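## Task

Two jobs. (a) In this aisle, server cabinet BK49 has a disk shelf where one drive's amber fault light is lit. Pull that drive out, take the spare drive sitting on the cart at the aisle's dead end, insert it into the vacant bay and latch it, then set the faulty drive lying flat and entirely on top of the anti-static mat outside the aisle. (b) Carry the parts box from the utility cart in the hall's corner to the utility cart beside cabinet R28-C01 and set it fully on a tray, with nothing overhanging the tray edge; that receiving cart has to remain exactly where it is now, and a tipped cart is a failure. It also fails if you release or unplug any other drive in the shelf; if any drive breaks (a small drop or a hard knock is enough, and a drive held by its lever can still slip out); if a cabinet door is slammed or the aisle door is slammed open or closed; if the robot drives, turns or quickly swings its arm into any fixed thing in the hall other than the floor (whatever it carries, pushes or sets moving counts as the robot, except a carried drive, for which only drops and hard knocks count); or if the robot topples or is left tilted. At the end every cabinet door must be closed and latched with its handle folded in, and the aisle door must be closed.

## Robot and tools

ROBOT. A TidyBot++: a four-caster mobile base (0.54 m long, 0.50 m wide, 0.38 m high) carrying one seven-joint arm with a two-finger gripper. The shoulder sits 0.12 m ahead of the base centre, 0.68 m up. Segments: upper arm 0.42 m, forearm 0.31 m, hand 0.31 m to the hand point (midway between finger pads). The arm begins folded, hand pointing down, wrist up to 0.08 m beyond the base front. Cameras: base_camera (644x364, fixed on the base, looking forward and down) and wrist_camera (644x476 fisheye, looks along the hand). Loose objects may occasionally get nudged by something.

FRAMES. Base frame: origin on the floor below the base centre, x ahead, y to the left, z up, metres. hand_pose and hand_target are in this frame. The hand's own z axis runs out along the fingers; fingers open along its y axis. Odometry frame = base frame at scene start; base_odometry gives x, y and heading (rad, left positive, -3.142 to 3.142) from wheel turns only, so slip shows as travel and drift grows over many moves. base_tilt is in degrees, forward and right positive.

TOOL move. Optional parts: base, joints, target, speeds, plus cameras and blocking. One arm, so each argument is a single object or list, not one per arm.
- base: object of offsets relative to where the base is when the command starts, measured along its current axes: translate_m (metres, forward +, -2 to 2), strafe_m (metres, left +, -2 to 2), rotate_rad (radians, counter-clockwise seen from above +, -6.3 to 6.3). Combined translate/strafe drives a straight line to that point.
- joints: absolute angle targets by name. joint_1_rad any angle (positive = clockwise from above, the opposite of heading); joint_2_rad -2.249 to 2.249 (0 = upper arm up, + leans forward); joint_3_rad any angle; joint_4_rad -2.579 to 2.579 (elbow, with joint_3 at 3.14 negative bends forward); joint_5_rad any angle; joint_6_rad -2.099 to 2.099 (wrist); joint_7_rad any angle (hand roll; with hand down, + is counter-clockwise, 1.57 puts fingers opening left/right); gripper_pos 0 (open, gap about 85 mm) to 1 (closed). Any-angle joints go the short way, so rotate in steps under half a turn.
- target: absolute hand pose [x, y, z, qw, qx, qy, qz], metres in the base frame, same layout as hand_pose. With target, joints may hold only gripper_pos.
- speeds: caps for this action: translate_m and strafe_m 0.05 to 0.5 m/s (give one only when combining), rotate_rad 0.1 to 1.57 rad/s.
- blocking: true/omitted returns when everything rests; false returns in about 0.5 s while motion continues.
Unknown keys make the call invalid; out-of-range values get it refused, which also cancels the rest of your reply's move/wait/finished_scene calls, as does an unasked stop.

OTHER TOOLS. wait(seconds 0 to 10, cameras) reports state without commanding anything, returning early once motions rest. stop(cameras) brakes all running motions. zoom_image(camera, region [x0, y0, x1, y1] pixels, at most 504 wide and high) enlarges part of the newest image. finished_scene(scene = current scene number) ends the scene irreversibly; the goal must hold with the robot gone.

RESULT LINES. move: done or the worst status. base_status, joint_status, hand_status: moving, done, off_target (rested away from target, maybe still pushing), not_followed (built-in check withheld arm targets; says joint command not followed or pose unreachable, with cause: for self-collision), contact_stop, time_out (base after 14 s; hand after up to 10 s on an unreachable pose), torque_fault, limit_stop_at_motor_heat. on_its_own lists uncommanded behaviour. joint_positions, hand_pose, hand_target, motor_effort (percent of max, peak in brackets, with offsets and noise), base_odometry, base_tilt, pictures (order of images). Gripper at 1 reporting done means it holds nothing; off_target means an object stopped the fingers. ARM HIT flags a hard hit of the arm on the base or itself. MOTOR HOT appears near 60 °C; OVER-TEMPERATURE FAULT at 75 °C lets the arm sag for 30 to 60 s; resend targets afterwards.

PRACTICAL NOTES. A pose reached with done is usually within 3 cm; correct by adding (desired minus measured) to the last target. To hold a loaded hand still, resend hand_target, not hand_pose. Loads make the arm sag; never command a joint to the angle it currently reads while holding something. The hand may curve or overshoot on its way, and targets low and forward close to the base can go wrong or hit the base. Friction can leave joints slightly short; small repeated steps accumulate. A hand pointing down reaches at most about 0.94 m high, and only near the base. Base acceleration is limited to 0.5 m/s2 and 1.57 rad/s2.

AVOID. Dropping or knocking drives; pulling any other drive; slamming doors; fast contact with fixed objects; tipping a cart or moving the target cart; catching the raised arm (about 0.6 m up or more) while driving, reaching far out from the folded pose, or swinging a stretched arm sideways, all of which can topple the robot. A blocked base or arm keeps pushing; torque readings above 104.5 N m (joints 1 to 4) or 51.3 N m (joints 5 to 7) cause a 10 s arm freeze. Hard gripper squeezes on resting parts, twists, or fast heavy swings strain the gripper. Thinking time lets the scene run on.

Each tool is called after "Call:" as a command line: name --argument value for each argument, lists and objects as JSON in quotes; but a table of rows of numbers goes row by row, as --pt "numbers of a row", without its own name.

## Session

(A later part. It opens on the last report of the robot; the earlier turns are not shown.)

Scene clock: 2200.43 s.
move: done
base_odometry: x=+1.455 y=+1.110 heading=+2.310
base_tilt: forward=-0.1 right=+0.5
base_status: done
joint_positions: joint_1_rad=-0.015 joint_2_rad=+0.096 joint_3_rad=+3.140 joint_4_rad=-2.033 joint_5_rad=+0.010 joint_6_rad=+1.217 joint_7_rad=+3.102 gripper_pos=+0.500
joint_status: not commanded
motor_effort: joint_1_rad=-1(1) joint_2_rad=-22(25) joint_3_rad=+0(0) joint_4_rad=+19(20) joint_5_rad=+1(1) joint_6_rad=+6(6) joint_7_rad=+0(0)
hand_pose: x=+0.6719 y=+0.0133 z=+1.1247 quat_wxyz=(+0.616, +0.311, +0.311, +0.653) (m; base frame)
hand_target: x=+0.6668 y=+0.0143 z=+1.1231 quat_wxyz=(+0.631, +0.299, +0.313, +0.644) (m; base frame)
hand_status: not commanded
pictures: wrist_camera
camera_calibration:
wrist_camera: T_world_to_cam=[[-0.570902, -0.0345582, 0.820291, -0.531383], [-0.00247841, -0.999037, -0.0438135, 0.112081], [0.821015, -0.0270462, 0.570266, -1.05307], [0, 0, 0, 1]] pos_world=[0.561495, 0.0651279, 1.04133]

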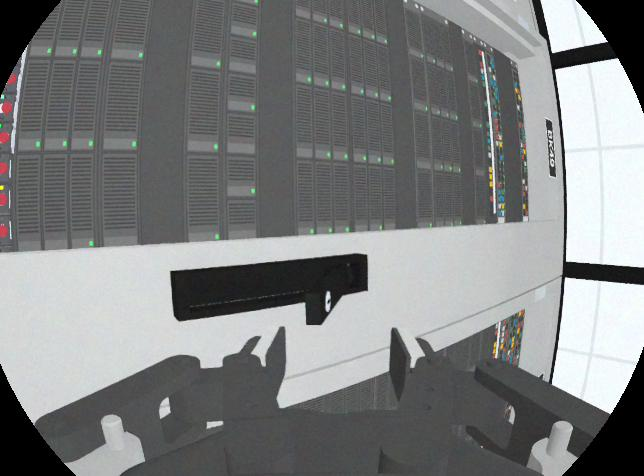

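Call:
move --joints '{"joint_2_rad": -0.305, "joint_4_rad": -1.49, "joint_6_rad": -0.41, "joint_7_rad": 1.55}' --cameras '["wrist_camera"]'

Scene clock: 2229.70 s.
move: done
base_odometry: x=+1.455 y=+1.110 heading=+2.310
base_tilt: forward=-0.1 right=+0.5
base_status: not commanded
joint_positions: joint_1_rad=-0.015 joint_2_rad=-0.292 joint_3_rad=+3.140 joint_4_rad=-1.504 joint_5_rad=+0.010 joint_6_rad=-0.351 joint_7_rad=+1.593 gripper_pos=+0.500
joint_status: all done
motor_effort: joint_1_rad=-1(1) joint_2_rad=-10(25) joint_3_rad=+0(1) joint_4_rad=+21(23) joint_5_rad=+1(1) joint_6_rad=+7(8) joint_7_rad=+0(1)
hand_pose: x=+0.6032 y=+0.0085 z=+1.1976 quat_wxyz=(+0.007, +0.704, +0.016, +0.710) (m; base frame)
hand_target: x=+0.5950 y=+0.0080 z=+1.1939 quat_wxyz=(-0.008, +0.716, +0.001, +0.698) (m; base frame)
hand_status: not commanded
pictures: wrist_camera
camera_calibration:
wrist_camera: T_world_to_cam=[[0.0629749, -0.997086, 0.0430536, -0.0738233], [-0.0425063, -0.0457797, -0.998047, 1.26909], [0.99711, 0.0610218, -0.0452654, -0.408187], [0, 0, 0, 1]] pos_world=[0.4656, 0.00939855, 1.25131]

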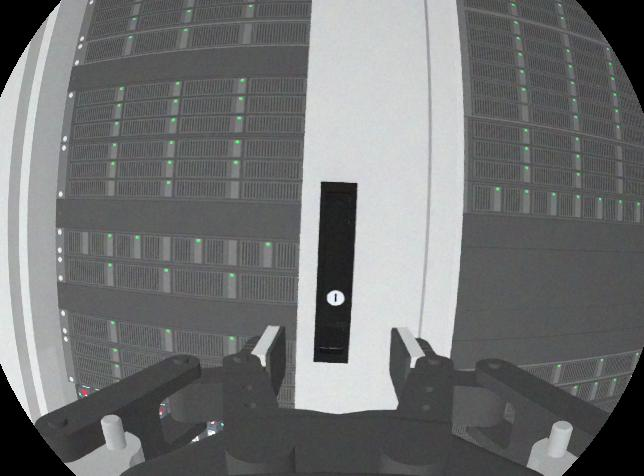

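Call:
zoom_image --camera "wrist_camera" --region '[270, 170, 400, 370]'

Scaled by 2.520.

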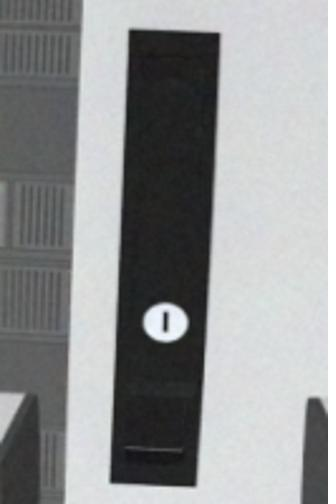

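Call:
move --joints '{"joint_4_rad": -1.54}' --cameras '[]'

Call:
move --base '{"translate_m": 0.13}' --speeds '{"translate_m": 0.1}' --cameras '["wrist_camera"]'

Call:
zoom_image --camera "wrist_camera" --region '[230, 170, 450, 400]'

Scene clock: 2263.33 s.
move: done
base_odometry: x=+1.455 y=+1.110 heading=+2.310
base_tilt: forward=-0.1 right=+0.5
base_status: not commanded
joint_positions: joint_1_rad=-0.015 joint_2_rad=-0.293 joint_3_rad=+3.140 joint_4_rad=-1.527 joint_5_rad=+0.010 joint_6_rad=-0.357 joint_7_rad=+1.591 gripper_pos=+0.500
joint_status: all done
motor_effort: joint_1_rad=+0(1) joint_2_rad=-11(12) joint_3_rad=+0(1) joint_4_rad=+22(22) joint_5_rad=+1(1) joint_6_rad=+8(8) joint_7_rad=+0(0)
hand_pose: x=+0.6056 y=+0.0085 z=+1.1821 quat_wxyz=(+0.006, +0.714, +0.016, +0.700) (m; base frame)
hand_target: x=+0.5998 y=+0.0080 z=+1.1637 quat_wxyz=(-0.007, +0.733, +0.001, +0.680) (m; base frame)
hand_status: not commanded
pictures: none
No camera images: "cameras" was empty.

Scene clock: 2265.13 s.
move: done
base_odometry: x=+1.368 y=+1.206 heading=+2.310
base_tilt: forward=-0.1 right=+0.5
base_status: done
joint_positions: joint_1_rad=-0.015 joint_2_rad=-0.296 joint_3_rad=+3.140 joint_4_rad=-1.527 joint_5_rad=+0.010 joint_6_rad=-0.358 joint_7_rad=+1.591 gripper_pos=+0.500
joint_status: not commanded
motor_effort: joint_1_rad=-1(1) joint_2_rad=-11(15) joint_3_rad=+1(1) joint_4_rad=+21(22) joint_5_rad=+1(1) joint_6_rad=+8(8) joint_7_rad=+0(0)
hand_pose: x=+0.6036 y=+0.0085 z=+1.1837 quat_wxyz=(+0.006, +0.713, +0.015, +0.701) (m; base frame)
hand_target: x=+0.5998 y=+0.0080 z=+1.1637 quat_wxyz=(-0.007, +0.733, +0.001, +0.680) (m; base frame)
hand_status: not commanded
pictures: wrist_camera
camera_calibration:
wrist_camera: T_world_to_cam=[[0.0639403, -0.997158, 0.0398518, -0.0700643], [-0.0678271, -0.0441835, -0.996718, 1.26898], [0.995646, 0.0610274, -0.0704595, -0.378524], [0, 0, 0, 1]] pos_world=[0.467427, 0.00930324, 1.24094]

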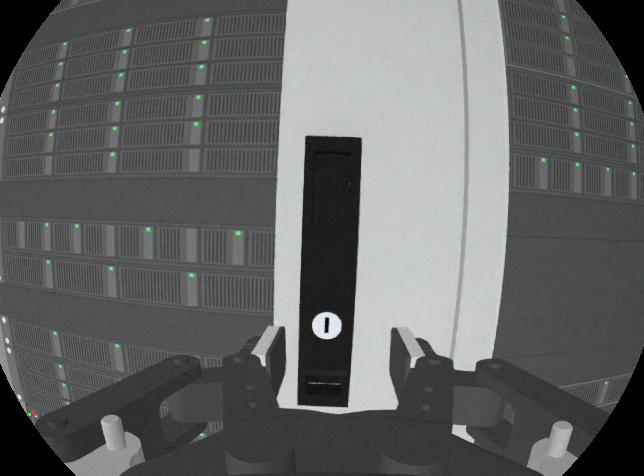

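Scaled by 2.191.

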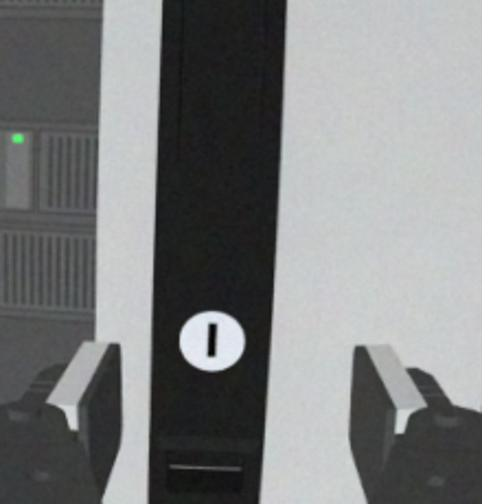

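Call:
move --base '{"strafe_m": 0.006}' --speeds '{"strafe_m": 0.05}' --cameras '[]'

Call:
move --base '{"translate_m": 0.02}' --speeds '{"translate_m": 0.05}' --cameras '["wrist_camera"]'

Call:
zoom_image --camera "wrist_camera" --region '[230, 230, 450, 430]'

Scene clock: 2285.80 s.
move: done
base_odometry: x=+1.363 y=+1.202 heading=+2.310
base_tilt: forward=-0.1 right=+0.5
base_status: done
joint_positions: joint_1_rad=-0.016 joint_2_rad=-0.296 joint_3_rad=+3.140 joint_4_rad=-1.527 joint_5_rad=+0.010 joint_6_rad=-0.358 joint_7_rad=+1.591 gripper_pos=+0.500
joint_status: not commanded
motor_effort: joint_1_rad=+0(2) joint_2_rad=-10(11) joint_3_rad=+1(5) joint_4_rad=+21(22) joint_5_rad=+1(1) joint_6_rad=+7(8) joint_7_rad=+0(0)
hand_pose: x=+0.6036 y=+0.0090 z=+1.1837 quat_wxyz=(+0.006, +0.713, +0.016, +0.701) (m; base frame)
hand_target: x=+0.5998 y=+0.0080 z=+1.1637 quat_wxyz=(-0.007, +0.733, +0.001, +0.680) (m; base frame)
hand_status: not commanded
pictures: none
No camera images: "cameras" was empty.

Scene clock: 2286.67 s.
move: done
base_odometry: x=+1.350 y=+1.217 heading=+2.310
base_tilt: forward=-0.1 right=+0.5
base_status: done
joint_positions: joint_1_rad=-0.016 joint_2_rad=-0.297 joint_3_rad=+3.140 joint_4_rad=-1.527 joint_5_rad=+0.010 joint_6_rad=-0.358 joint_7_rad=+1.591 gripper_pos=+0.500
joint_status: not commanded
motor_effort: joint_1_rad=-1(1) joint_2_rad=-11(17) joint_3_rad=+0(1) joint_4_rad=+22(23) joint_5_rad=+1(1) joint_6_rad=+7(8) joint_7_rad=+0(1)
hand_pose: x=+0.6034 y=+0.0090 z=+1.1837 quat_wxyz=(+0.006, +0.713, +0.016, +0.701) (m; base frame)
hand_target: x=+0.5998 y=+0.0080 z=+1.1637 quat_wxyz=(-0.007, +0.733, +0.001, +0.680) (m; base frame)
hand_status: not commanded
pictures: wrist_camera
camera_calibration:
wrist_camera: T_world_to_cam=[[0.0648543, -0.997097, 0.0398872, -0.0701188], [-0.0679859, -0.0442934, -0.996703, 1.26904], [0.995576, 0.0619287, -0.0706611, -0.377974], [0, 0, 0, 1]] pos_world=[0.467126, 0.00970203, 1.24094]

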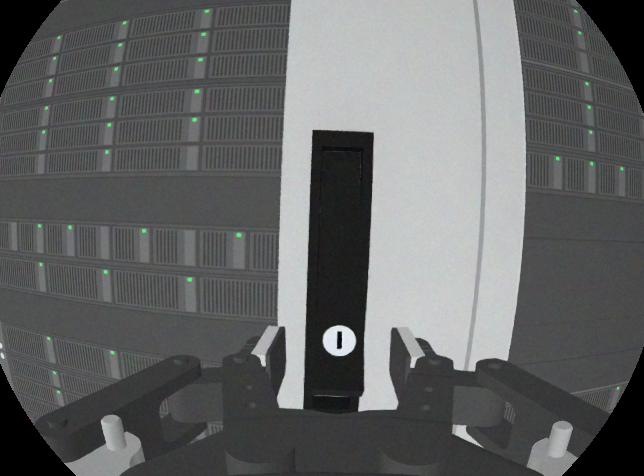

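Scaled by 2.291.

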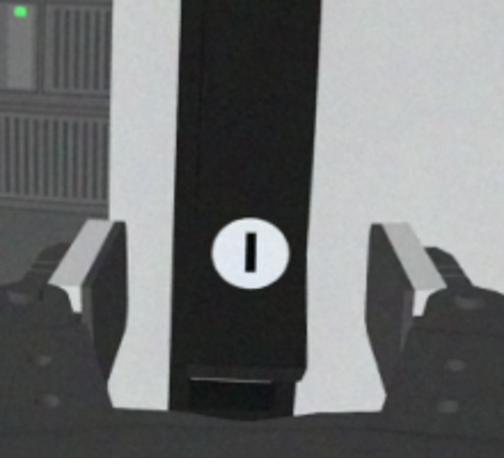

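Call:
move --base '{"translate_m": 0.025}' --speeds '{"translate_m": 0.05}' --cameras '["wrist_camera"]'

Call:
zoom_image --camera "wrist_camera" --region '[230, 230, 450, 430]'

Scene clock: 2292.23 s.
move: done
base_odometry: x=+1.333 y=+1.235 heading=+2.309
base_tilt: forward=-0.1 right=+0.5
base_status: done
joint_positions: joint_1_rad=-0.016 joint_2_rad=-0.298 joint_3_rad=+3.140 joint_4_rad=-1.527 joint_5_rad=+0.010 joint_6_rad=-0.358 joint_7_rad=+1.591 gripper_pos=+0.500
joint_status: not commanded
motor_effort: joint_1_rad=-1(1) joint_2_rad=-10(15) joint_3_rad=+1(1) joint_4_rad=+21(23) joint_5_rad=+1(1) joint_6_rad=+7(8) joint_7_rad=+0(1)
hand_pose: x=+0.6028 y=+0.0090 z=+1.1842 quat_wxyz=(+0.006, +0.713, +0.016, +0.701) (m; base frame)
hand_target: x=+0.5998 y=+0.0080 z=+1.1637 quat_wxyz=(-0.007, +0.733, +0.001, +0.680) (m; base frame)
hand_status: not commanded
pictures: wrist_camera
camera_calibration:
wrist_camera: T_world_to_cam=[[0.0648219, -0.997097, 0.0399439, -0.0701513], [-0.0670887, -0.044292, -0.996763, 1.26905], [0.995639, 0.0619323, -0.069765, -0.378493], [0, 0, 0, 1]] pos_world=[0.466529, 0.00970204, 1.24134]

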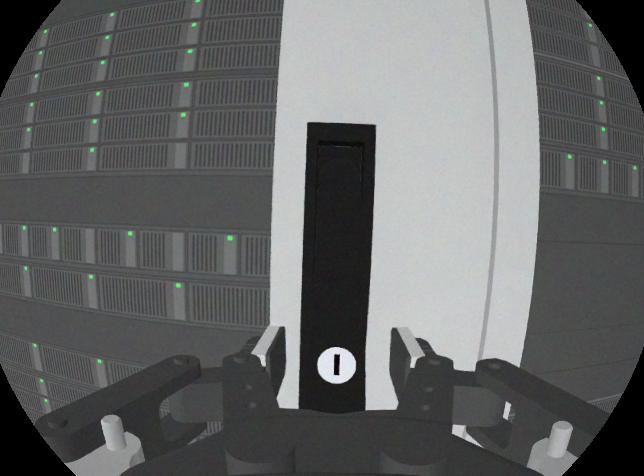

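Scaled by 2.291.

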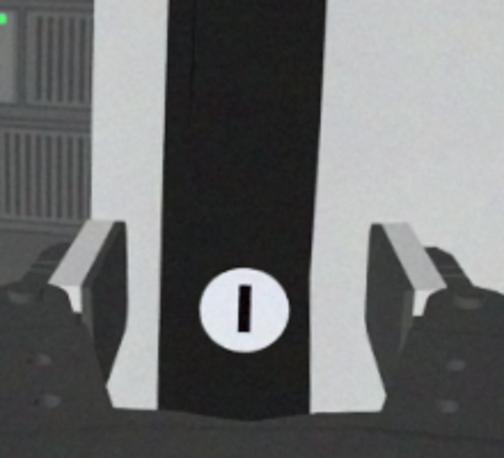

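Call:
move --base '{"strafe_m": 0.015}' --speeds '{"strafe_m": 0.05}' --cameras '["wrist_camera"]'

Call:
move --base '{"strafe_m": 0.01}' --speeds '{"strafe_m": 0.05}' --cameras '["wrist_camera"]'

Scene clock: 2303.30 s.
move: done
base_odometry: x=+1.322 y=+1.225 heading=+2.309
base_tilt: forward=-0.1 right=+0.5
base_status: done
joint_positions: joint_1_rad=-0.015 joint_2_rad=-0.298 joint_3_rad=+3.140 joint_4_rad=-1.527 joint_5_rad=+0.010 joint_6_rad=-0.359 joint_7_rad=+1.591 gripper_pos=+0.500
joint_status: not commanded
motor_effort: joint_1_rad=+0(3) joint_2_rad=-11(13) joint_3_rad=+0(3) joint_4_rad=+21(23) joint_5_rad=+1(1) joint_6_rad=+7(8) joint_7_rad=+0(0)
hand_pose: x=+0.6028 y=+0.0083 z=+1.1839 quat_wxyz=(+0.006, +0.713, +0.015, +0.701) (m; base frame)
hand_target: x=+0.5998 y=+0.0080 z=+1.1637 quat_wxyz=(-0.007, +0.733, +0.001, +0.680) (m; base frame)
hand_status: not commanded
pictures: wrist_camera
camera_calibration:
wrist_camera: T_world_to_cam=[[0.0637088, -0.997196, 0.0392612, -0.0693772], [-0.0679751, -0.0435858, -0.996734, 1.2692], [0.995651, 0.060832, -0.0705613, -0.377575], [0, 0, 0, 1]] pos_world=[0.466627, 0.00910519, 1.24114]

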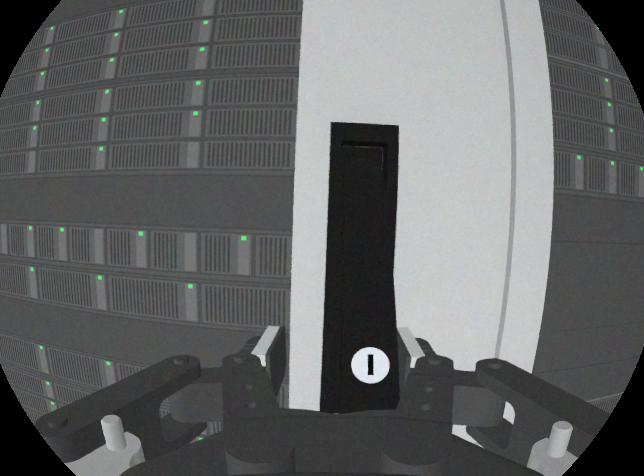

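Scene clock: 2303.97 s.
move: done
base_odometry: x=+1.314 y=+1.219 heading=+2.309
base_tilt: forward=+0.0 right=+0.5
base_status: done
joint_positions: joint_1_rad=-0.009 joint_2_rad=-0.298 joint_3_rad=+3.149 joint_4_rad=-1.527 joint_5_rad=+0.010 joint_6_rad=-0.360 joint_7_rad=+1.591 gripper_pos=+0.500
joint_status: not commanded
motor_effort: joint_1_rad=-1(4) joint_2_rad=-10(12) joint_3_rad=-1(4) joint_4_rad=+21(22) joint_5_rad=+0(1) joint_6_rad=+7(9) joint_7_rad=+0(1)
hand_pose: x=+0.6029 y=+0.0003 z=+1.1837 quat_wxyz=(+0.010, +0.714, +0.009, +0.700) (m; base frame)
hand_target: x=+0.5998 y=+0.0080 z=+1.1637 quat_wxyz=(-0.007, +0.733, +0.001, +0.680) (m; base frame)
hand_status: not commanded
pictures: wrist_camera
camera_calibration:
wrist_camera: T_world_to_cam=[[0.0497437, -0.998099, 0.0363769, -0.0655463], [-0.0694233, -0.0397893, -0.996793, 1.26968], [0.996346, 0.0470588, -0.0712707, -0.376799], [0, 0, 0, 1]] pos_world=[0.466829, 0.00282976, 1.24114]

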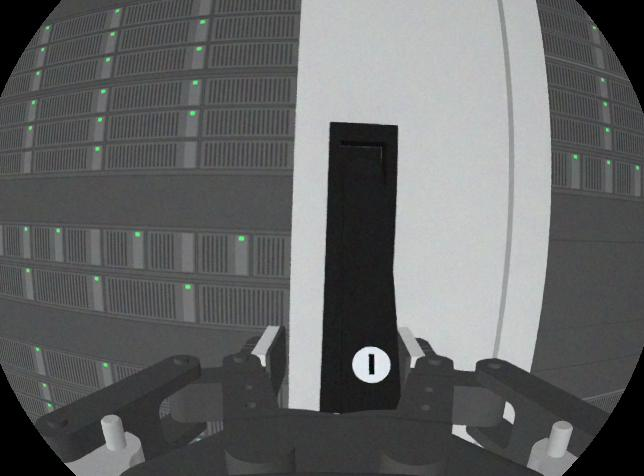

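Call:
move --base '{"strafe_m": 0.01}' --speeds '{"strafe_m": 0.05}' --cameras '["wrist_camera"]'

Call:
move --base '{"strafe_m": 0.01}' --speeds '{"strafe_m": 0.05}' --cameras '["wrist_camera"]'

Scene clock: 2313.20 s.
move: done
base_odometry: x=+1.307 y=+1.212 heading=+2.309
base_tilt: forward=-0.1 right=+0.5
base_status: done
joint_positions: joint_1_rad=-0.004 joint_2_rad=-0.298 joint_3_rad=+3.156 joint_4_rad=-1.527 joint_5_rad=+0.010 joint_6_rad=-0.361 joint_7_rad=+1.590 gripper_pos=+0.500
joint_status: not commanded
motor_effort: joint_1_rad=-2(6) joint_2_rad=-11(11) joint_3_rad=-2(7) joint_4_rad=+21(22) joint_5_rad=+0(1) joint_6_rad=+7(9) joint_7_rad=+0(1)
hand_pose: x=+0.6030 y=-0.0066 z=+1.1834 quat_wxyz=(+0.013, +0.714, +0.004, +0.700) (m; base frame)
hand_target: x=+0.5998 y=+0.0080 z=+1.1637 quat_wxyz=(-0.007, +0.733, +0.001, +0.680) (m; base frame)
hand_status: not commanded
pictures: wrist_camera
camera_calibration:
wrist_camera: T_world_to_cam=[[0.0377114, -0.99871, 0.0339929, -0.062338], [-0.0709843, -0.0366085, -0.996805, 1.27003], [0.996764, 0.035178, -0.0722733, -0.375642], [0, 0, 0, 1]] pos_world=[0.46693, -0.0025494, 1.24094]

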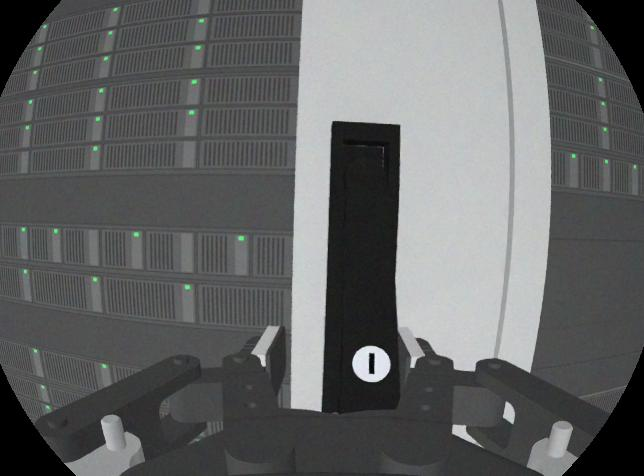

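Scene clock: 2313.87 s.
move: done
base_odometry: x=+1.299 y=+1.205 heading=+2.309
base_tilt: forward=-0.1 right=+0.5
base_status: done
joint_positions: joint_1_rad=+0.001 joint_2_rad=-0.298 joint_3_rad=+3.162 joint_4_rad=-1.527 joint_5_rad=+0.010 joint_6_rad=-0.362 joint_7_rad=+1.590 gripper_pos=+0.500
joint_status: not commanded
motor_effort: joint_1_rad=-3(7) joint_2_rad=-10(11) joint_3_rad=-4(8) joint_4_rad=+22(22) joint_5_rad=+0(1) joint_6_rad=+8(8) joint_7_rad=+0(1)
hand_pose: x=+0.6029 y=-0.0124 z=+1.1832 quat_wxyz=(+0.016, +0.714, +0.000, +0.700) (m; base frame)
hand_target: x=+0.5998 y=+0.0080 z=+1.1637 quat_wxyz=(-0.007, +0.733, +0.001, +0.680) (m; base frame)
hand_status: not commanded
pictures: wrist_camera
camera_calibration:
wrist_camera: T_world_to_cam=[[0.0276856, -0.999107, 0.0319208, -0.0595643], [-0.0720111, -0.0338435, -0.996829, 1.2703], [0.99702, 0.0252992, -0.0728838, -0.375024], [0, 0, 0, 1]] pos_world=[0.467031, -0.00703177, 1.24085]

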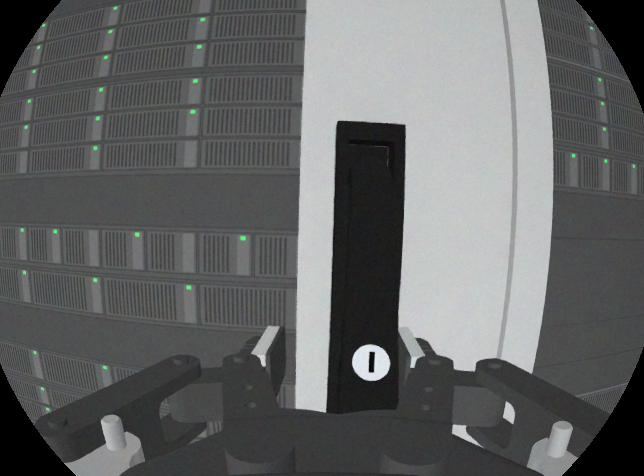

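Call:
wait --seconds 2 --cameras '["wrist_camera"]'

Scene clock: 2327.33 s.
base_odometry: x=+1.299 y=+1.205 heading=+2.309
base_tilt: forward=-0.1 right=+0.5
base_status: done
joint_positions: joint_1_rad=+0.001 joint_2_rad=-0.298 joint_3_rad=+3.162 joint_4_rad=-1.527 joint_5_rad=+0.010 joint_6_rad=-0.362 joint_7_rad=+1.590 gripper_pos=+0.500
joint_status: not commanded
motor_effort: joint_1_rad=-4(7) joint_2_rad=-10(11) joint_3_rad=-4(8) joint_4_rad=+21(22) joint_5_rad=+0(1) joint_6_rad=+8(8) joint_7_rad=+1(1)
hand_pose: x=+0.6029 y=-0.0124 z=+1.1832 quat_wxyz=(+0.016, +0.714, +0.000, +0.700) (m; base frame)
hand_target: x=+0.5998 y=+0.0080 z=+1.1637 quat_wxyz=(-0.007, +0.733, +0.001, +0.680) (m; base frame)
hand_status: not commanded
wait: 2.00 s; at rest from the start
pictures: wrist_camera
camera_calibration:
wrist_camera: T_world_to_cam=[[0.0276856, -0.999107, 0.0319208, -0.0595643], [-0.0720111, -0.0338435, -0.996829, 1.2703], [0.99702, 0.0252992, -0.0728838, -0.375024], [0, 0, 0, 1]] pos_world=[0.467031, -0.00703177, 1.24085]

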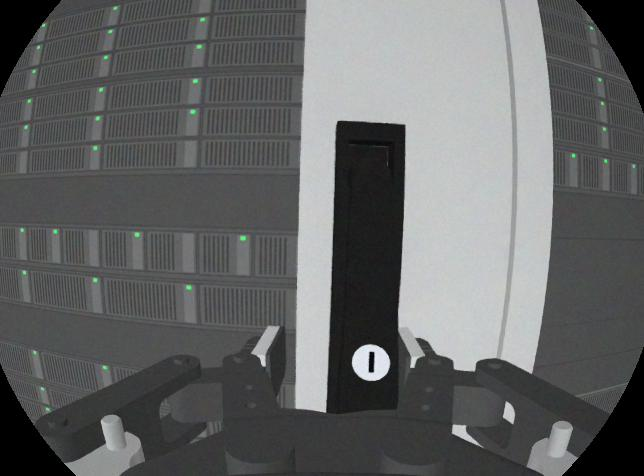

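Call:
move --base '{"strafe_m": 0.015}' --speeds '{"strafe_m": 0.05}' --cameras '["wrist_camera"]'

Scene clock: 2333.50 s.
move: done
base_odometry: x=+1.288 y=+1.195 heading=+2.309
base_tilt: forward=-0.1 right=+0.5
base_status: done
joint_positions: joint_1_rad=+0.001 joint_2_rad=-0.299 joint_3_rad=+3.163 joint_4_rad=-1.527 joint_5_rad=+0.010 joint_6_rad=-0.362 joint_7_rad=+1.590 gripper_pos=+0.500
joint_status: not commanded
motor_effort: joint_1_rad=-4(7) joint_2_rad=-10(11) joint_3_rad=-4(9) joint_4_rad=+21(22) joint_5_rad=+0(1) joint_6_rad=+7(9) joint_7_rad=+0(1)
hand_pose: x=+0.6027 y=-0.0135 z=+1.1833 quat_wxyz=(+0.016, +0.714, -0.001, +0.700) (m; base frame)
hand_target: x=+0.5998 y=+0.0080 z=+1.1637 quat_wxyz=(-0.007, +0.733, +0.001, +0.680) (m; base frame)
hand_status: not commanded
pictures: wrist_camera
camera_calibration:
wrist_camera: T_world_to_cam=[[0.0257276, -0.999184, 0.0311489, -0.0585828], [-0.0719945, -0.0329303, -0.996861, 1.27039], [0.997073, 0.0234043, -0.072783, -0.374861], [0, 0, 0, 1]] pos_world=[0.466732, -0.00792728, 1.24095]

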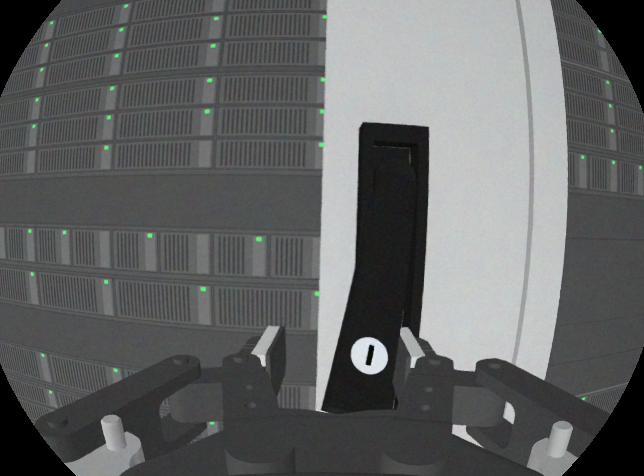

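Call:
move --base '{"strafe_m": 0.021}' --speeds '{"strafe_m": 0.05}' --joints '{"joint_2_rad": -0.275, "joint_4_rad": -1.471, "joint_6_rad": -0.425, "joint_7_rad": 1.25}' --cameras '["wrist_camera"]'

Scene clock: 2364.10 s.
move: done
base_odometry: x=+1.272 y=+1.181 heading=+2.309
base_tilt: forward=-0.1 right=+0.5
base_status: done
joint_positions: joint_1_rad=+0.001 joint_2_rad=-0.291 joint_3_rad=+3.164 joint_4_rad=-1.492 joint_5_rad=+0.010 joint_6_rad=-0.383 joint_7_rad=+1.287 gripper_pos=+0.500
joint_status: all done
motor_effort: joint_1_rad=-3(7) joint_2_rad=-11(12) joint_3_rad=-4(9) joint_4_rad=+22(24) joint_5_rad=+0(1) joint_6_rad=+8(10) joint_7_rad=+0(1)
hand_pose: x=+0.6025 y=-0.0138 z=+1.1946 quat_wxyz=(-0.089, +0.703, -0.109, +0.697) (m; base frame)
hand_target: x=+0.6081 y=+0.0081 z=+1.1862 quat_wxyz=(-0.110, +0.717, -0.107, +0.680) (m; base frame)
hand_status: not commanded
pictures: wrist_camera
camera_calibration:
wrist_camera: T_world_to_cam=[[0.022042, -0.963367, -0.267278, 0.300004], [-0.0564385, 0.265718, -0.962397, 1.23531], [0.998163, 0.0362979, -0.0485141, -0.403413], [0, 0, 0, 1]] pos_world=[0.465778, -0.0245858, 1.24947]

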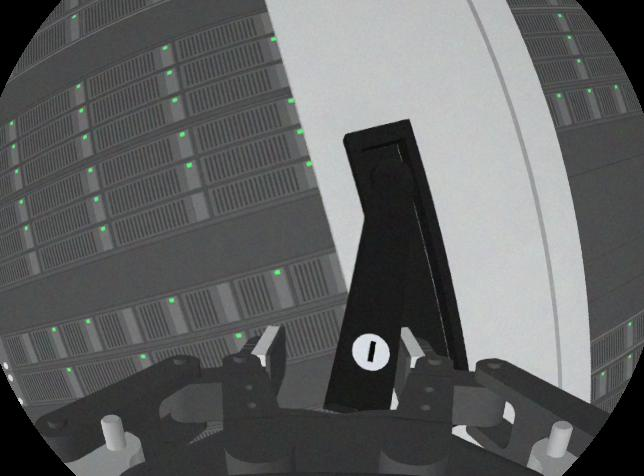

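Call:
move --base '{"strafe_m": 0.016}' --speeds '{"strafe_m": 0.05}' --joints '{"joint_2_rad": -0.261, "joint_4_rad": -1.41, "joint_6_rad": -0.472, "joint_7_rad": 0.95}' --cameras '["wrist_camera"]'

Call:
move --base '{"strafe_m": 0.012}' --speeds '{"strafe_m": 0.05}' --joints '{"joint_2_rad": -0.242, "joint_4_rad": -1.335, "joint_6_rad": -0.529, "joint_7_rad": 0.7}' --cameras '["wrist_camera"]'

Scene clock: 2375.63 s.
move: done
base_odometry: x=+1.260 y=+1.170 heading=+2.309
base_tilt: forward=-0.1 right=+0.5
base_status: done
joint_positions: joint_1_rad=+0.002 joint_2_rad=-0.278 joint_3_rad=+3.165 joint_4_rad=-1.436 joint_5_rad=+0.010 joint_6_rad=-0.430 joint_7_rad=+0.984 gripper_pos=+0.500
joint_status: all done
motor_effort: joint_1_rad=-4(7) joint_2_rad=-12(12) joint_3_rad=-5(9) joint_4_rad=+22(24) joint_5_rad=-1(1) joint_6_rad=+9(10) joint_7_rad=+0(2)
hand_pose: x=+0.6031 y=-0.0150 z=+1.2066 quat_wxyz=(-0.192, +0.680, -0.215, +0.674) (m; base frame)
hand_target: x=+0.6081 y=+0.0080 z=+1.2014 quat_wxyz=(-0.211, +0.692, -0.214, +0.656) (m; base frame)
hand_status: not commanded
pictures: wrist_camera
camera_calibration:
wrist_camera: T_world_to_cam=[[0.0164577, -0.839977, -0.542372, 0.639161], [-0.0512787, 0.541023, -0.839443, 1.09986], [0.998549, 0.0416275, -0.034169, -0.420827], [0, 0, 0, 1]] pos_world=[0.466096, -0.0406482, 1.25555]

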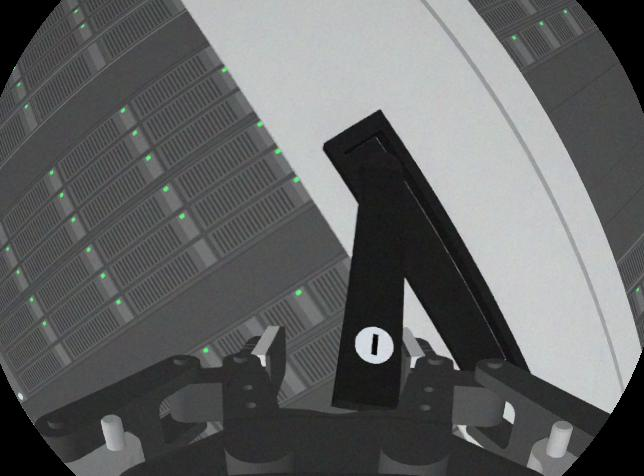

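Scene clock: 2376.80 s.
move: done
base_odometry: x=+1.251 y=+1.162 heading=+2.309
base_tilt: forward=-0.1 right=+0.5
base_status: done
joint_positions: joint_1_rad=+0.002 joint_2_rad=-0.257 joint_3_rad=+3.164 joint_4_rad=-1.370 joint_5_rad=+0.010 joint_6_rad=-0.496 joint_7_rad=+0.739 gripper_pos=+0.500
joint_status: all done
motor_effort: joint_1_rad=-4(8) joint_2_rad=-12(14) joint_3_rad=-4(9) joint_4_rad=+23(25) joint_5_rad=-1(2) joint_6_rad=+10(11) joint_7_rad=+1(1)
hand_pose: x=+0.6050 y=-0.0145 z=+1.2159 quat_wxyz=(-0.270, +0.655, -0.299, +0.639) (m; base frame)
hand_target: x=+0.6082 y=+0.0078 z=+1.2189 quat_wxyz=(-0.291, +0.661, -0.299, +0.624) (m; base frame)
hand_status: not commanded
pictures: wrist_camera
camera_calibration:
wrist_camera: T_world_to_cam=[[0.00342798, -0.682974, -0.730435, 0.883397], [-0.0567825, 0.729128, -0.682018, 0.922069], [0.998381, 0.0438139, -0.0362815, -0.419737], [0, 0, 0, 1]] pos_world=[0.468386, -0.0505787, 1.2589]

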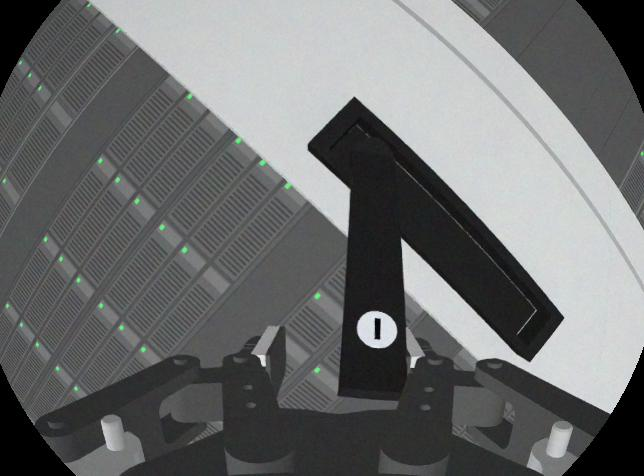

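Call:
move --joints '{"joint_2_rad": -0.215, "joint_4_rad": -1.25, "joint_6_rad": -0.585, "joint_7_rad": 0.42}' --cameras '["wrist_camera"]'

Scene clock: 2389.20 s.
move: off_target
base_odometry: x=+1.251 y=+1.162 heading=+2.309
base_tilt: forward=-0.1 right=+0.5
base_status: not commanded
joint_positions: joint_1_rad=+0.000 joint_2_rad=-0.231 joint_3_rad=+3.164 joint_4_rad=-1.291 joint_5_rad=+0.010 joint_6_rad=-0.562 joint_7_rad=+0.461 gripper_pos=+0.500
joint_status: joint_4_rad off_target (ended at -1.291, target -1.250); the others done
motor_effort: joint_1_rad=-2(5) joint_2_rad=-13(14) joint_3_rad=-1(4) joint_4_rad=+24(25) joint_5_rad=+0(1) joint_6_rad=+11(13) joint_7_rad=+0(1)
hand_pose: x=+0.6079 y=-0.0139 z=+1.2293 quat_wxyz=(-0.354, +0.612, -0.389, +0.591) (m; base frame)
hand_target: x=+0.6104 y=+0.0076 z=+1.2381 quat_wxyz=(-0.375, +0.612, -0.388, +0.578) (m; base frame)
hand_status: not commanded
pictures: wrist_camera
camera_calibration:
wrist_camera: T_world_to_cam=[[-0.007618, -0.456862, -0.889505, 1.09899], [-0.0502794, 0.888581, -0.455956, 0.65133], [0.998706, 0.0412503, -0.0297399, -0.430347], [0, 0, 0, 1]] pos_world=[0.470911, -0.0589221, 1.26173]

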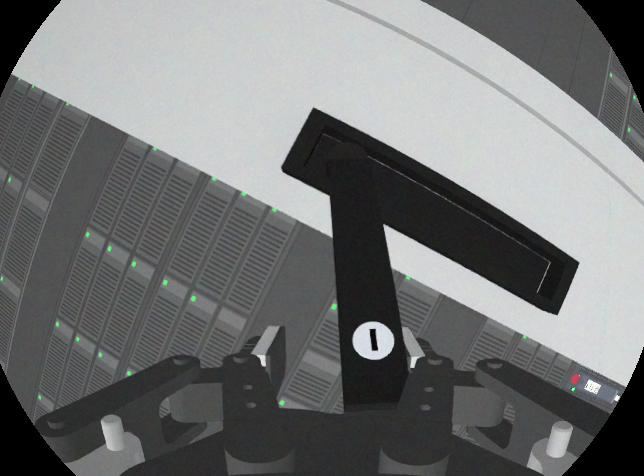

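Call:
move --base '{"strafe_m": -0.006}' --speeds '{"strafe_m": 0.05}' --joints '{"joint_2_rad": -0.19, "joint_4_rad": -1.16, "joint_6_rad": -0.65, "joint_7_rad": 0.25}' --cameras '["wrist_camera"]'

Call:
move --joints '{"joint_2_rad": -0.165, "joint_4_rad": -1.09, "joint_6_rad": -0.7, "joint_7_rad": 0.1}' --cameras '["wrist_camera"]'

Scene clock: 2416.07 s.
move: off_target
base_odometry: x=+1.256 y=+1.167 heading=+2.309
base_tilt: forward=-0.1 right=+0.5
base_status: done
joint_positions: joint_1_rad=-0.007 joint_2_rad=-0.200 joint_3_rad=+3.156 joint_4_rad=-1.202 joint_5_rad=+0.010 joint_6_rad=-0.626 joint_7_rad=+0.292 gripper_pos=+0.500
joint_status: joint_4_rad off_target (ended at -1.202, target -1.160); the others done
motor_effort: joint_1_rad=-1(3) joint_2_rad=-14(16) joint_3_rad=-1(4) joint_4_rad=+24(26) joint_5_rad=+1(2) joint_6_rad=+11(13) joint_7_rad=+0(1)
hand_pose: x=+0.6115 y=-0.0058 z=+1.2452 quat_wxyz=(-0.404, +0.582, -0.436, +0.554) (m; base frame)
hand_target: x=+0.6097 y=+0.0074 z=+1.2574 quat_wxyz=(-0.423, +0.576, -0.439, +0.545) (m; base frame)
hand_status: not commanded
pictures: wrist_camera
camera_calibration:
wrist_camera: T_world_to_cam=[[-0.00938366, -0.302274, -0.953175, 1.1981], [-0.0561034, 0.951875, -0.301309, 0.462857], [0.998381, 0.0506489, -0.0258907, -0.438394], [0, 0, 0, 1]] pos_world=[0.474895, -0.0562223, 1.27011]

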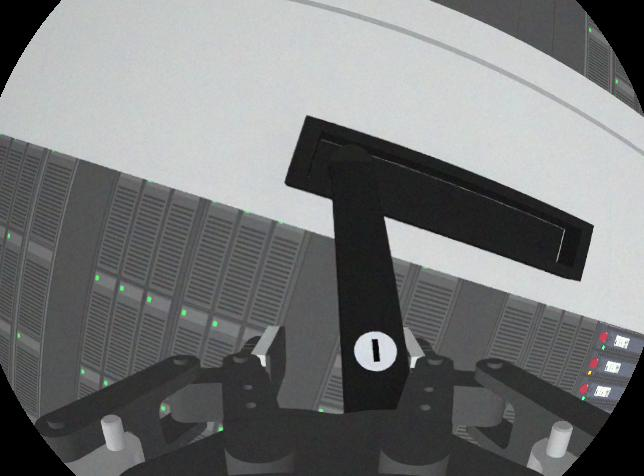

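Scene clock: 2417.20 s.
move: off_target
base_odometry: x=+1.256 y=+1.167 heading=+2.309
base_tilt: forward=+0.0 right=+0.5
base_status: not commanded
joint_positions: joint_1_rad=-0.008 joint_2_rad=-0.178 joint_3_rad=+3.155 joint_4_rad=-1.131 joint_5_rad=+0.010 joint_6_rad=-0.679 joint_7_rad=+0.139 gripper_pos=+0.500
joint_status: joint_4_rad off_target (ended at -1.131, target -1.090); the others done
motor_effort: joint_1_rad=-1(2) joint_2_rad=-14(15) joint_3_rad=+0(1) joint_4_rad=+24(25) joint_5_rad=+1(2) joint_6_rad=+12(13) joint_7_rad=+1(2)
hand_pose: x=+0.6114 y=-0.0046 z=+1.2589 quat_wxyz=(-0.445, +0.548, -0.480, +0.521) (m; base frame)
hand_target: x=+0.6117 y=+0.0073 z=+1.2692 quat_wxyz=(-0.461, +0.543, -0.482, +0.510) (m; base frame)
hand_status: not commanded
pictures: wrist_camera
camera_calibration:
wrist_camera: T_world_to_cam=[[-0.0122787, -0.154233, -0.987958, 1.25778], [-0.0493097, 0.986924, -0.153459, 0.275771], [0.998708, 0.0468317, -0.0197233, -0.44595], [0, 0, 0, 1]] pos_world=[0.474416, -0.0572892, 1.27616]

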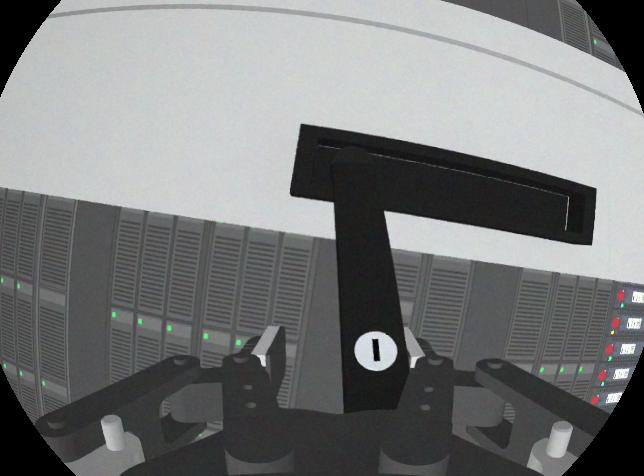

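Call:
move --joints '{"joint_2_rad": -0.14, "joint_4_rad": -1.01, "joint_6_rad": -0.76, "joint_7_rad": 0.03}' --cameras '["wrist_camera"]'

Call:
move --joints '{"joint_2_rad": -0.12, "joint_4_rad": -0.95, "joint_6_rad": -0.8, "joint_7_rad": -0.03}' --cameras '["wrist_camera"]'

Scene clock: 2428.23 s.
move: off_target
base_odometry: x=+1.256 y=+1.167 heading=+2.309
base_tilt: forward=-0.1 right=+0.5
base_status: not commanded
joint_positions: joint_1_rad=-0.009 joint_2_rad=-0.153 joint_3_rad=+3.155 joint_4_rad=-1.053 joint_5_rad=+0.010 joint_6_rad=-0.743 joint_7_rad=+0.070 gripper_pos=+0.500
joint_status: joint_4_rad off_target (ended at -1.053, target -1.010); the others done
motor_effort: joint_1_rad=-1(1) joint_2_rad=-15(16) joint_3_rad=+0(2) joint_4_rad=+23(25) joint_5_rad=+1(2) joint_6_rad=+12(14) joint_7_rad=+0(1)
hand_pose: x=+0.6118 y=-0.0039 z=+1.2705 quat_wxyz=(-0.460, +0.534, -0.501, +0.502) (m; base frame)
hand_target: x=+0.6112 y=+0.0072 z=+1.2828 quat_wxyz=(-0.478, +0.527, -0.502, +0.492) (m; base frame)
hand_status: not commanded
pictures: wrist_camera
camera_calibration:
wrist_camera: T_world_to_cam=[[-0.0228465, -0.0858963, -0.996042, 1.28632], [-0.046769, 0.995303, -0.0847598, 0.187991], [0.998644, 0.0446474, -0.0267565, -0.437241], [0, 0, 0, 1]] pos_world=[0.474828, -0.0570963, 1.28547]

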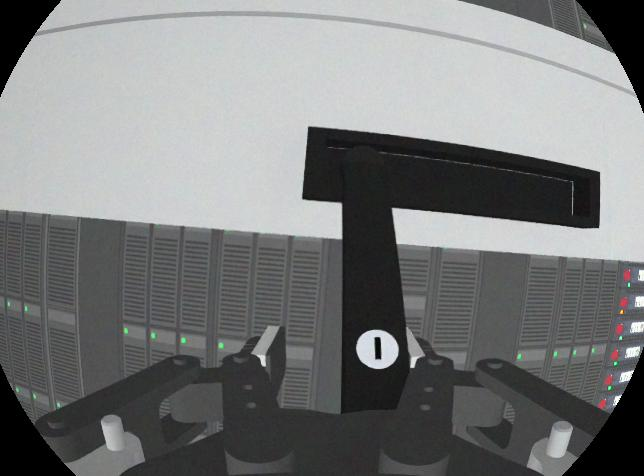

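Scene clock: 2429.00 s.
move: off_target
base_odometry: x=+1.256 y=+1.167 heading=+2.309
base_tilt: forward=-0.1 right=+0.5
base_status: not commanded
joint_positions: joint_1_rad=-0.009 joint_2_rad=-0.131 joint_3_rad=+3.155 joint_4_rad=-1.002 joint_5_rad=+0.010 joint_6_rad=-0.800 joint_7_rad=+0.010 gripper_pos=+0.500
joint_status: joint_4_rad off_target (ended at -1.002, target -0.950); the others done
motor_effort: joint_1_rad=+0(2) joint_2_rad=-15(16) joint_3_rad=+0(1) joint_4_rad=+24(25) joint_5_rad=+1(1) joint_6_rad=+14(15) joint_7_rad=+0(1)
hand_pose: x=+0.6141 y=-0.0036 z=+1.2706 quat_wxyz=(-0.468, +0.526, -0.523, +0.481) (m; base frame)
hand_target: x=+0.6113 y=+0.0071 z=+1.2933 quat_wxyz=(-0.492, +0.511, -0.518, +0.478) (m; base frame)
hand_status: not commanded
pictures: wrist_camera
camera_calibration:
wrist_camera: T_world_to_cam=[[-0.0496634, -0.0261432, -0.998424, 1.30625], [-0.043268, 0.998775, -0.0240002, 0.108559], [0.997828, 0.0420079, -0.0507337, -0.40857], [0, 0, 0, 1]] pos_world=[0.477252, -0.057113, 1.28607]

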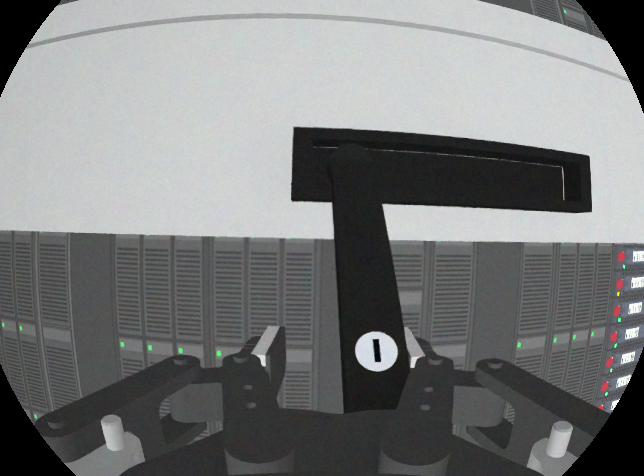

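Call:
move --joints '{"joint_2_rad": -0.165, "joint_4_rad": -1.1, "joint_6_rad": -0.65}' --cameras '[]'

Call:
move --joints '{"joint_2_rad": -0.2, "joint_4_rad": -1.195, "joint_6_rad": -0.53}' --cameras '["wrist_camera"]'

Scene clock: 2463.67 s.
move: done
base_odometry: x=+1.256 y=+1.167 heading=+2.309
base_tilt: forward=-0.1 right=+0.5
base_status: not commanded
joint_positions: joint_1_rad=-0.010 joint_2_rad=-0.145 joint_3_rad=+3.154 joint_4_rad=-1.076 joint_5_rad=+0.010 joint_6_rad=-0.705 joint_7_rad=+0.010 gripper_pos=+0.500
joint_status: all done
motor_effort: joint_1_rad=+0(1) joint_2_rad=-14(16) joint_3_rad=+0(2) joint_4_rad=+19(25) joint_5_rad=+1(2) joint_6_rad=+7(15) joint_7_rad=+0(1)
hand_pose: x=+0.6209 y=-0.0032 z=+1.2660 quat_wxyz=(-0.478, +0.518, -0.514, +0.490) (m; base frame)
hand_target: x=+0.6140 y=+0.0075 z=+1.2791 quat_wxyz=(-0.504, +0.501, -0.506, +0.489) (m; base frame)
hand_status: not commanded
pictures: none
No camera images: "cameras" was empty.

Scene clock: 2464.83 s.
move: done
base_odometry: x=+1.256 y=+1.167 heading=+2.309
base_tilt: forward=-0.1 right=+0.5
base_status: not commanded
joint_positions: joint_1_rad=-0.010 joint_2_rad=-0.171 joint_3_rad=+3.154 joint_4_rad=-1.173 joint_5_rad=+0.010 joint_6_rad=-0.600 joint_7_rad=+0.010 gripper_pos=+0.500
joint_status: all done
motor_effort: joint_1_rad=+0(1) joint_2_rad=-13(15) joint_3_rad=+0(1) joint_4_rad=+19(21) joint_5_rad=+1(1) joint_6_rad=+7(9) joint_7_rad=+0(1)
hand_pose: x=+0.6235 y=-0.0031 z=+1.2561 quat_wxyz=(-0.486, +0.510, -0.506, +0.498) (m; base frame)
hand_target: x=+0.6100 y=+0.0078 z=+1.2796 quat_wxyz=(-0.519, +0.486, -0.491, +0.503) (m; base frame)
hand_status: not commanded
pictures: wrist_camera
camera_calibration:
wrist_camera: T_world_to_cam=[[0.0191319, -0.0267799, -0.999458, 1.25059], [-0.0435011, 0.998672, -0.0275916, 0.112705], [0.99887, 0.0440054, 0.0179415, -0.505612], [0, 0, 0, 1]] pos_world=[0.486017, -0.0568149, 1.26209]

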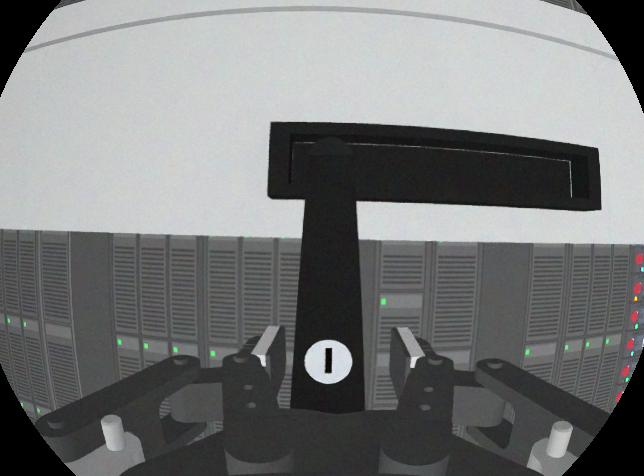

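Call:
move --joints '{"gripper_pos": 0.7}' --cameras '["wrist_camera"]'

Call:
move --joints '{"gripper_pos": 0.82}' --cameras '["wrist_camera"]'

Scene clock: 2471.90 s.
move: done
base_odometry: x=+1.256 y=+1.167 heading=+2.309
base_tilt: forward=+0.0 right=+0.5
base_status: not commanded
joint_positions: joint_1_rad=-0.010 joint_2_rad=-0.172 joint_3_rad=+3.154 joint_4_rad=-1.174 joint_5_rad=+0.010 joint_6_rad=-0.596 joint_7_rad=+0.010 gripper_pos=+0.700
joint_status: all done
motor_effort: joint_1_rad=+0(1) joint_2_rad=-13(14) joint_3_rad=+0(1) joint_4_rad=+20(20) joint_5_rad=+1(1) joint_6_rad=+7(8) joint_7_rad=+1(1)
hand_pose: x=+0.6229 y=-0.0031 z=+1.2576 quat_wxyz=(-0.487, +0.509, -0.505, +0.499) (m; base frame)
hand_target: x=+0.6100 y=+0.0078 z=+1.2796 quat_wxyz=(-0.519, +0.486, -0.491, +0.503) (m; base frame)
hand_status: not commanded
pictures: wrist_camera
camera_calibration:
wrist_camera: T_world_to_cam=[[0.0234351, -0.0268227, -0.999365, 1.24939], [-0.0433809, 0.998671, -0.0278214, 0.112938], [0.998784, 0.0440054, 0.0222403, -0.510416], [0, 0, 0, 1]] pos_world=[0.485415, -0.0568148, 1.26309]

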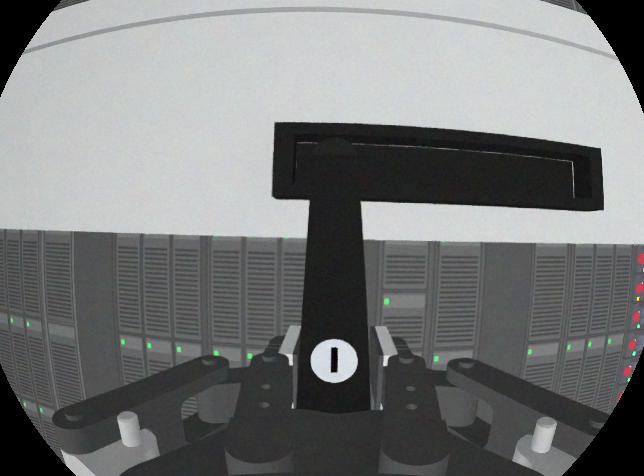

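Scene clock: 2472.43 s.
move: off_target
base_odometry: x=+1.256 y=+1.167 heading=+2.309
base_tilt: forward=-0.1 right=+0.4
base_status: not commanded
joint_positions: joint_1_rad=-0.010 joint_2_rad=-0.173 joint_3_rad=+3.154 joint_4_rad=-1.174 joint_5_rad=+0.010 joint_6_rad=-0.593 joint_7_rad=+0.008 gripper_pos=+0.777
joint_status: gripper_pos off_target (ended at +0.777, target +0.820)
motor_effort: joint_1_rad=+0(1) joint_2_rad=-13(14) joint_3_rad=+1(1) joint_4_rad=+20(22) joint_5_rad=+1(2) joint_6_rad=+7(9) joint_7_rad=+0(1)
hand_pose: x=+0.6225 y=-0.0031 z=+1.2587 quat_wxyz=(-0.489, +0.507, -0.504, +0.500) (m; base frame)
hand_target: x=+0.6100 y=+0.0078 z=+1.2796 quat_wxyz=(-0.519, +0.486, -0.491, +0.503) (m; base frame)
hand_status: not commanded
pictures: wrist_camera
camera_calibration:
wrist_camera: T_world_to_cam=[[0.0271589, -0.0246862, -0.999326, 1.24816], [-0.0433377, 0.998726, -0.0258492, 0.110426], [0.998691, 0.0440106, 0.0260545, -0.514801], [0, 0, 0, 1]] pos_world=[0.485014, -0.0568157, 1.26359]

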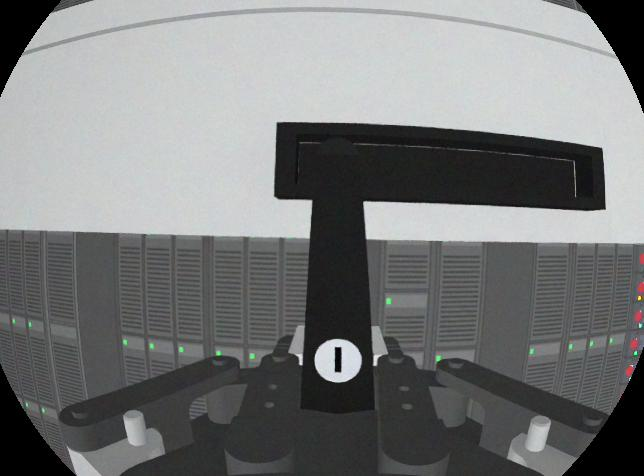

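Call:
move --base '{"translate_m": -0.02}' --speeds '{"translate_m": 0.05}' --cameras '["wrist_camera"]'

Call:
move --base '{"translate_m": -0.02}' --speeds '{"translate_m": 0.05}' --cameras '["wrist_camera"]'

Scene clock: 2479.63 s.
move: done
base_odometry: x=+1.269 y=+1.151 heading=+2.309
base_tilt: forward=-0.1 right=+0.5
base_status: done
joint_positions: joint_1_rad=-0.013 joint_2_rad=-0.179 joint_3_rad=+3.151 joint_4_rad=-1.180 joint_5_rad=+0.010 joint_6_rad=-0.590 joint_7_rad=+0.006 gripper_pos=+0.777
joint_status: not commanded
motor_effort: joint_1_rad=+0(2) joint_2_rad=-14(21) joint_3_rad=+1(3) joint_4_rad=+20(23) joint_5_rad=+1(2) joint_6_rad=+9(13) joint_7_rad=+0(1)
hand_pose: x=+0.6204 y=+0.0004 z=+1.2587 quat_wxyz=(-0.491, +0.508, -0.503, +0.498) (m; base frame)
hand_target: x=+0.6100 y=+0.0078 z=+1.2796 quat_wxyz=(-0.519, +0.486, -0.491, +0.503) (m; base frame)
hand_status: not commanded
pictures: wrist_camera
camera_calibration:
wrist_camera: T_world_to_cam=[[0.0291521, -0.0230358, -0.99931, 1.24699], [-0.0496334, 0.998468, -0.0244643, 0.109026], [0.998342, 0.0503123, 0.0279641, -0.514989], [0, 0, 0, 1]] pos_world=[0.483195, -0.0542233, 1.26319]

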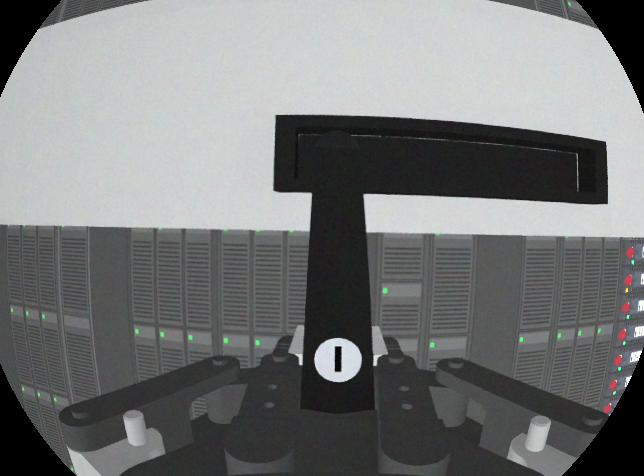

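Scene clock: 2480.50 s.
move: done
base_odometry: x=+1.282 y=+1.136 heading=+2.308
base_tilt: forward=-0.1 right=+0.6
base_status: done
joint_positions: joint_1_rad=-0.018 joint_2_rad=-0.180 joint_3_rad=+3.146 joint_4_rad=-1.184 joint_5_rad=+0.010 joint_6_rad=-0.586 joint_7_rad=+0.004 gripper_pos=+0.778
joint_status: not commanded
motor_effort: joint_1_rad=+2(3) joint_2_rad=-15(22) joint_3_rad=+3(4) joint_4_rad=+21(23) joint_5_rad=+2(3) joint_6_rad=+9(13) joint_7_rad=+1(1)
hand_pose: x=+0.6201 y=+0.0062 z=+1.2586 quat_wxyz=(-0.494, +0.510, -0.500, +0.496) (m; base frame)
hand_target: x=+0.6100 y=+0.0078 z=+1.2796 quat_wxyz=(-0.519, +0.486, -0.491, +0.503) (m; base frame)
hand_status: not commanded
pictures: wrist_camera
camera_calibration:
wrist_camera: T_world_to_cam=[[0.0313491, -0.0219251, -0.999268, 1.24562], [-0.0599117, 0.997921, -0.0237751, 0.10872], [0.997711, 0.0606132, 0.0299703, -0.517183], [0, 0, 0, 1]] pos_world=[0.483464, -0.0498352, 1.26279]

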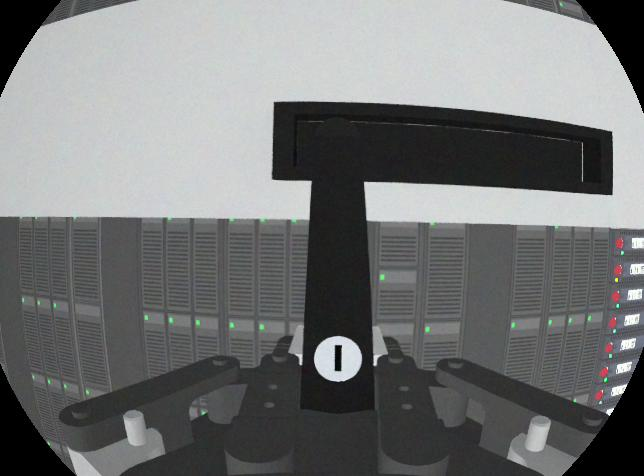

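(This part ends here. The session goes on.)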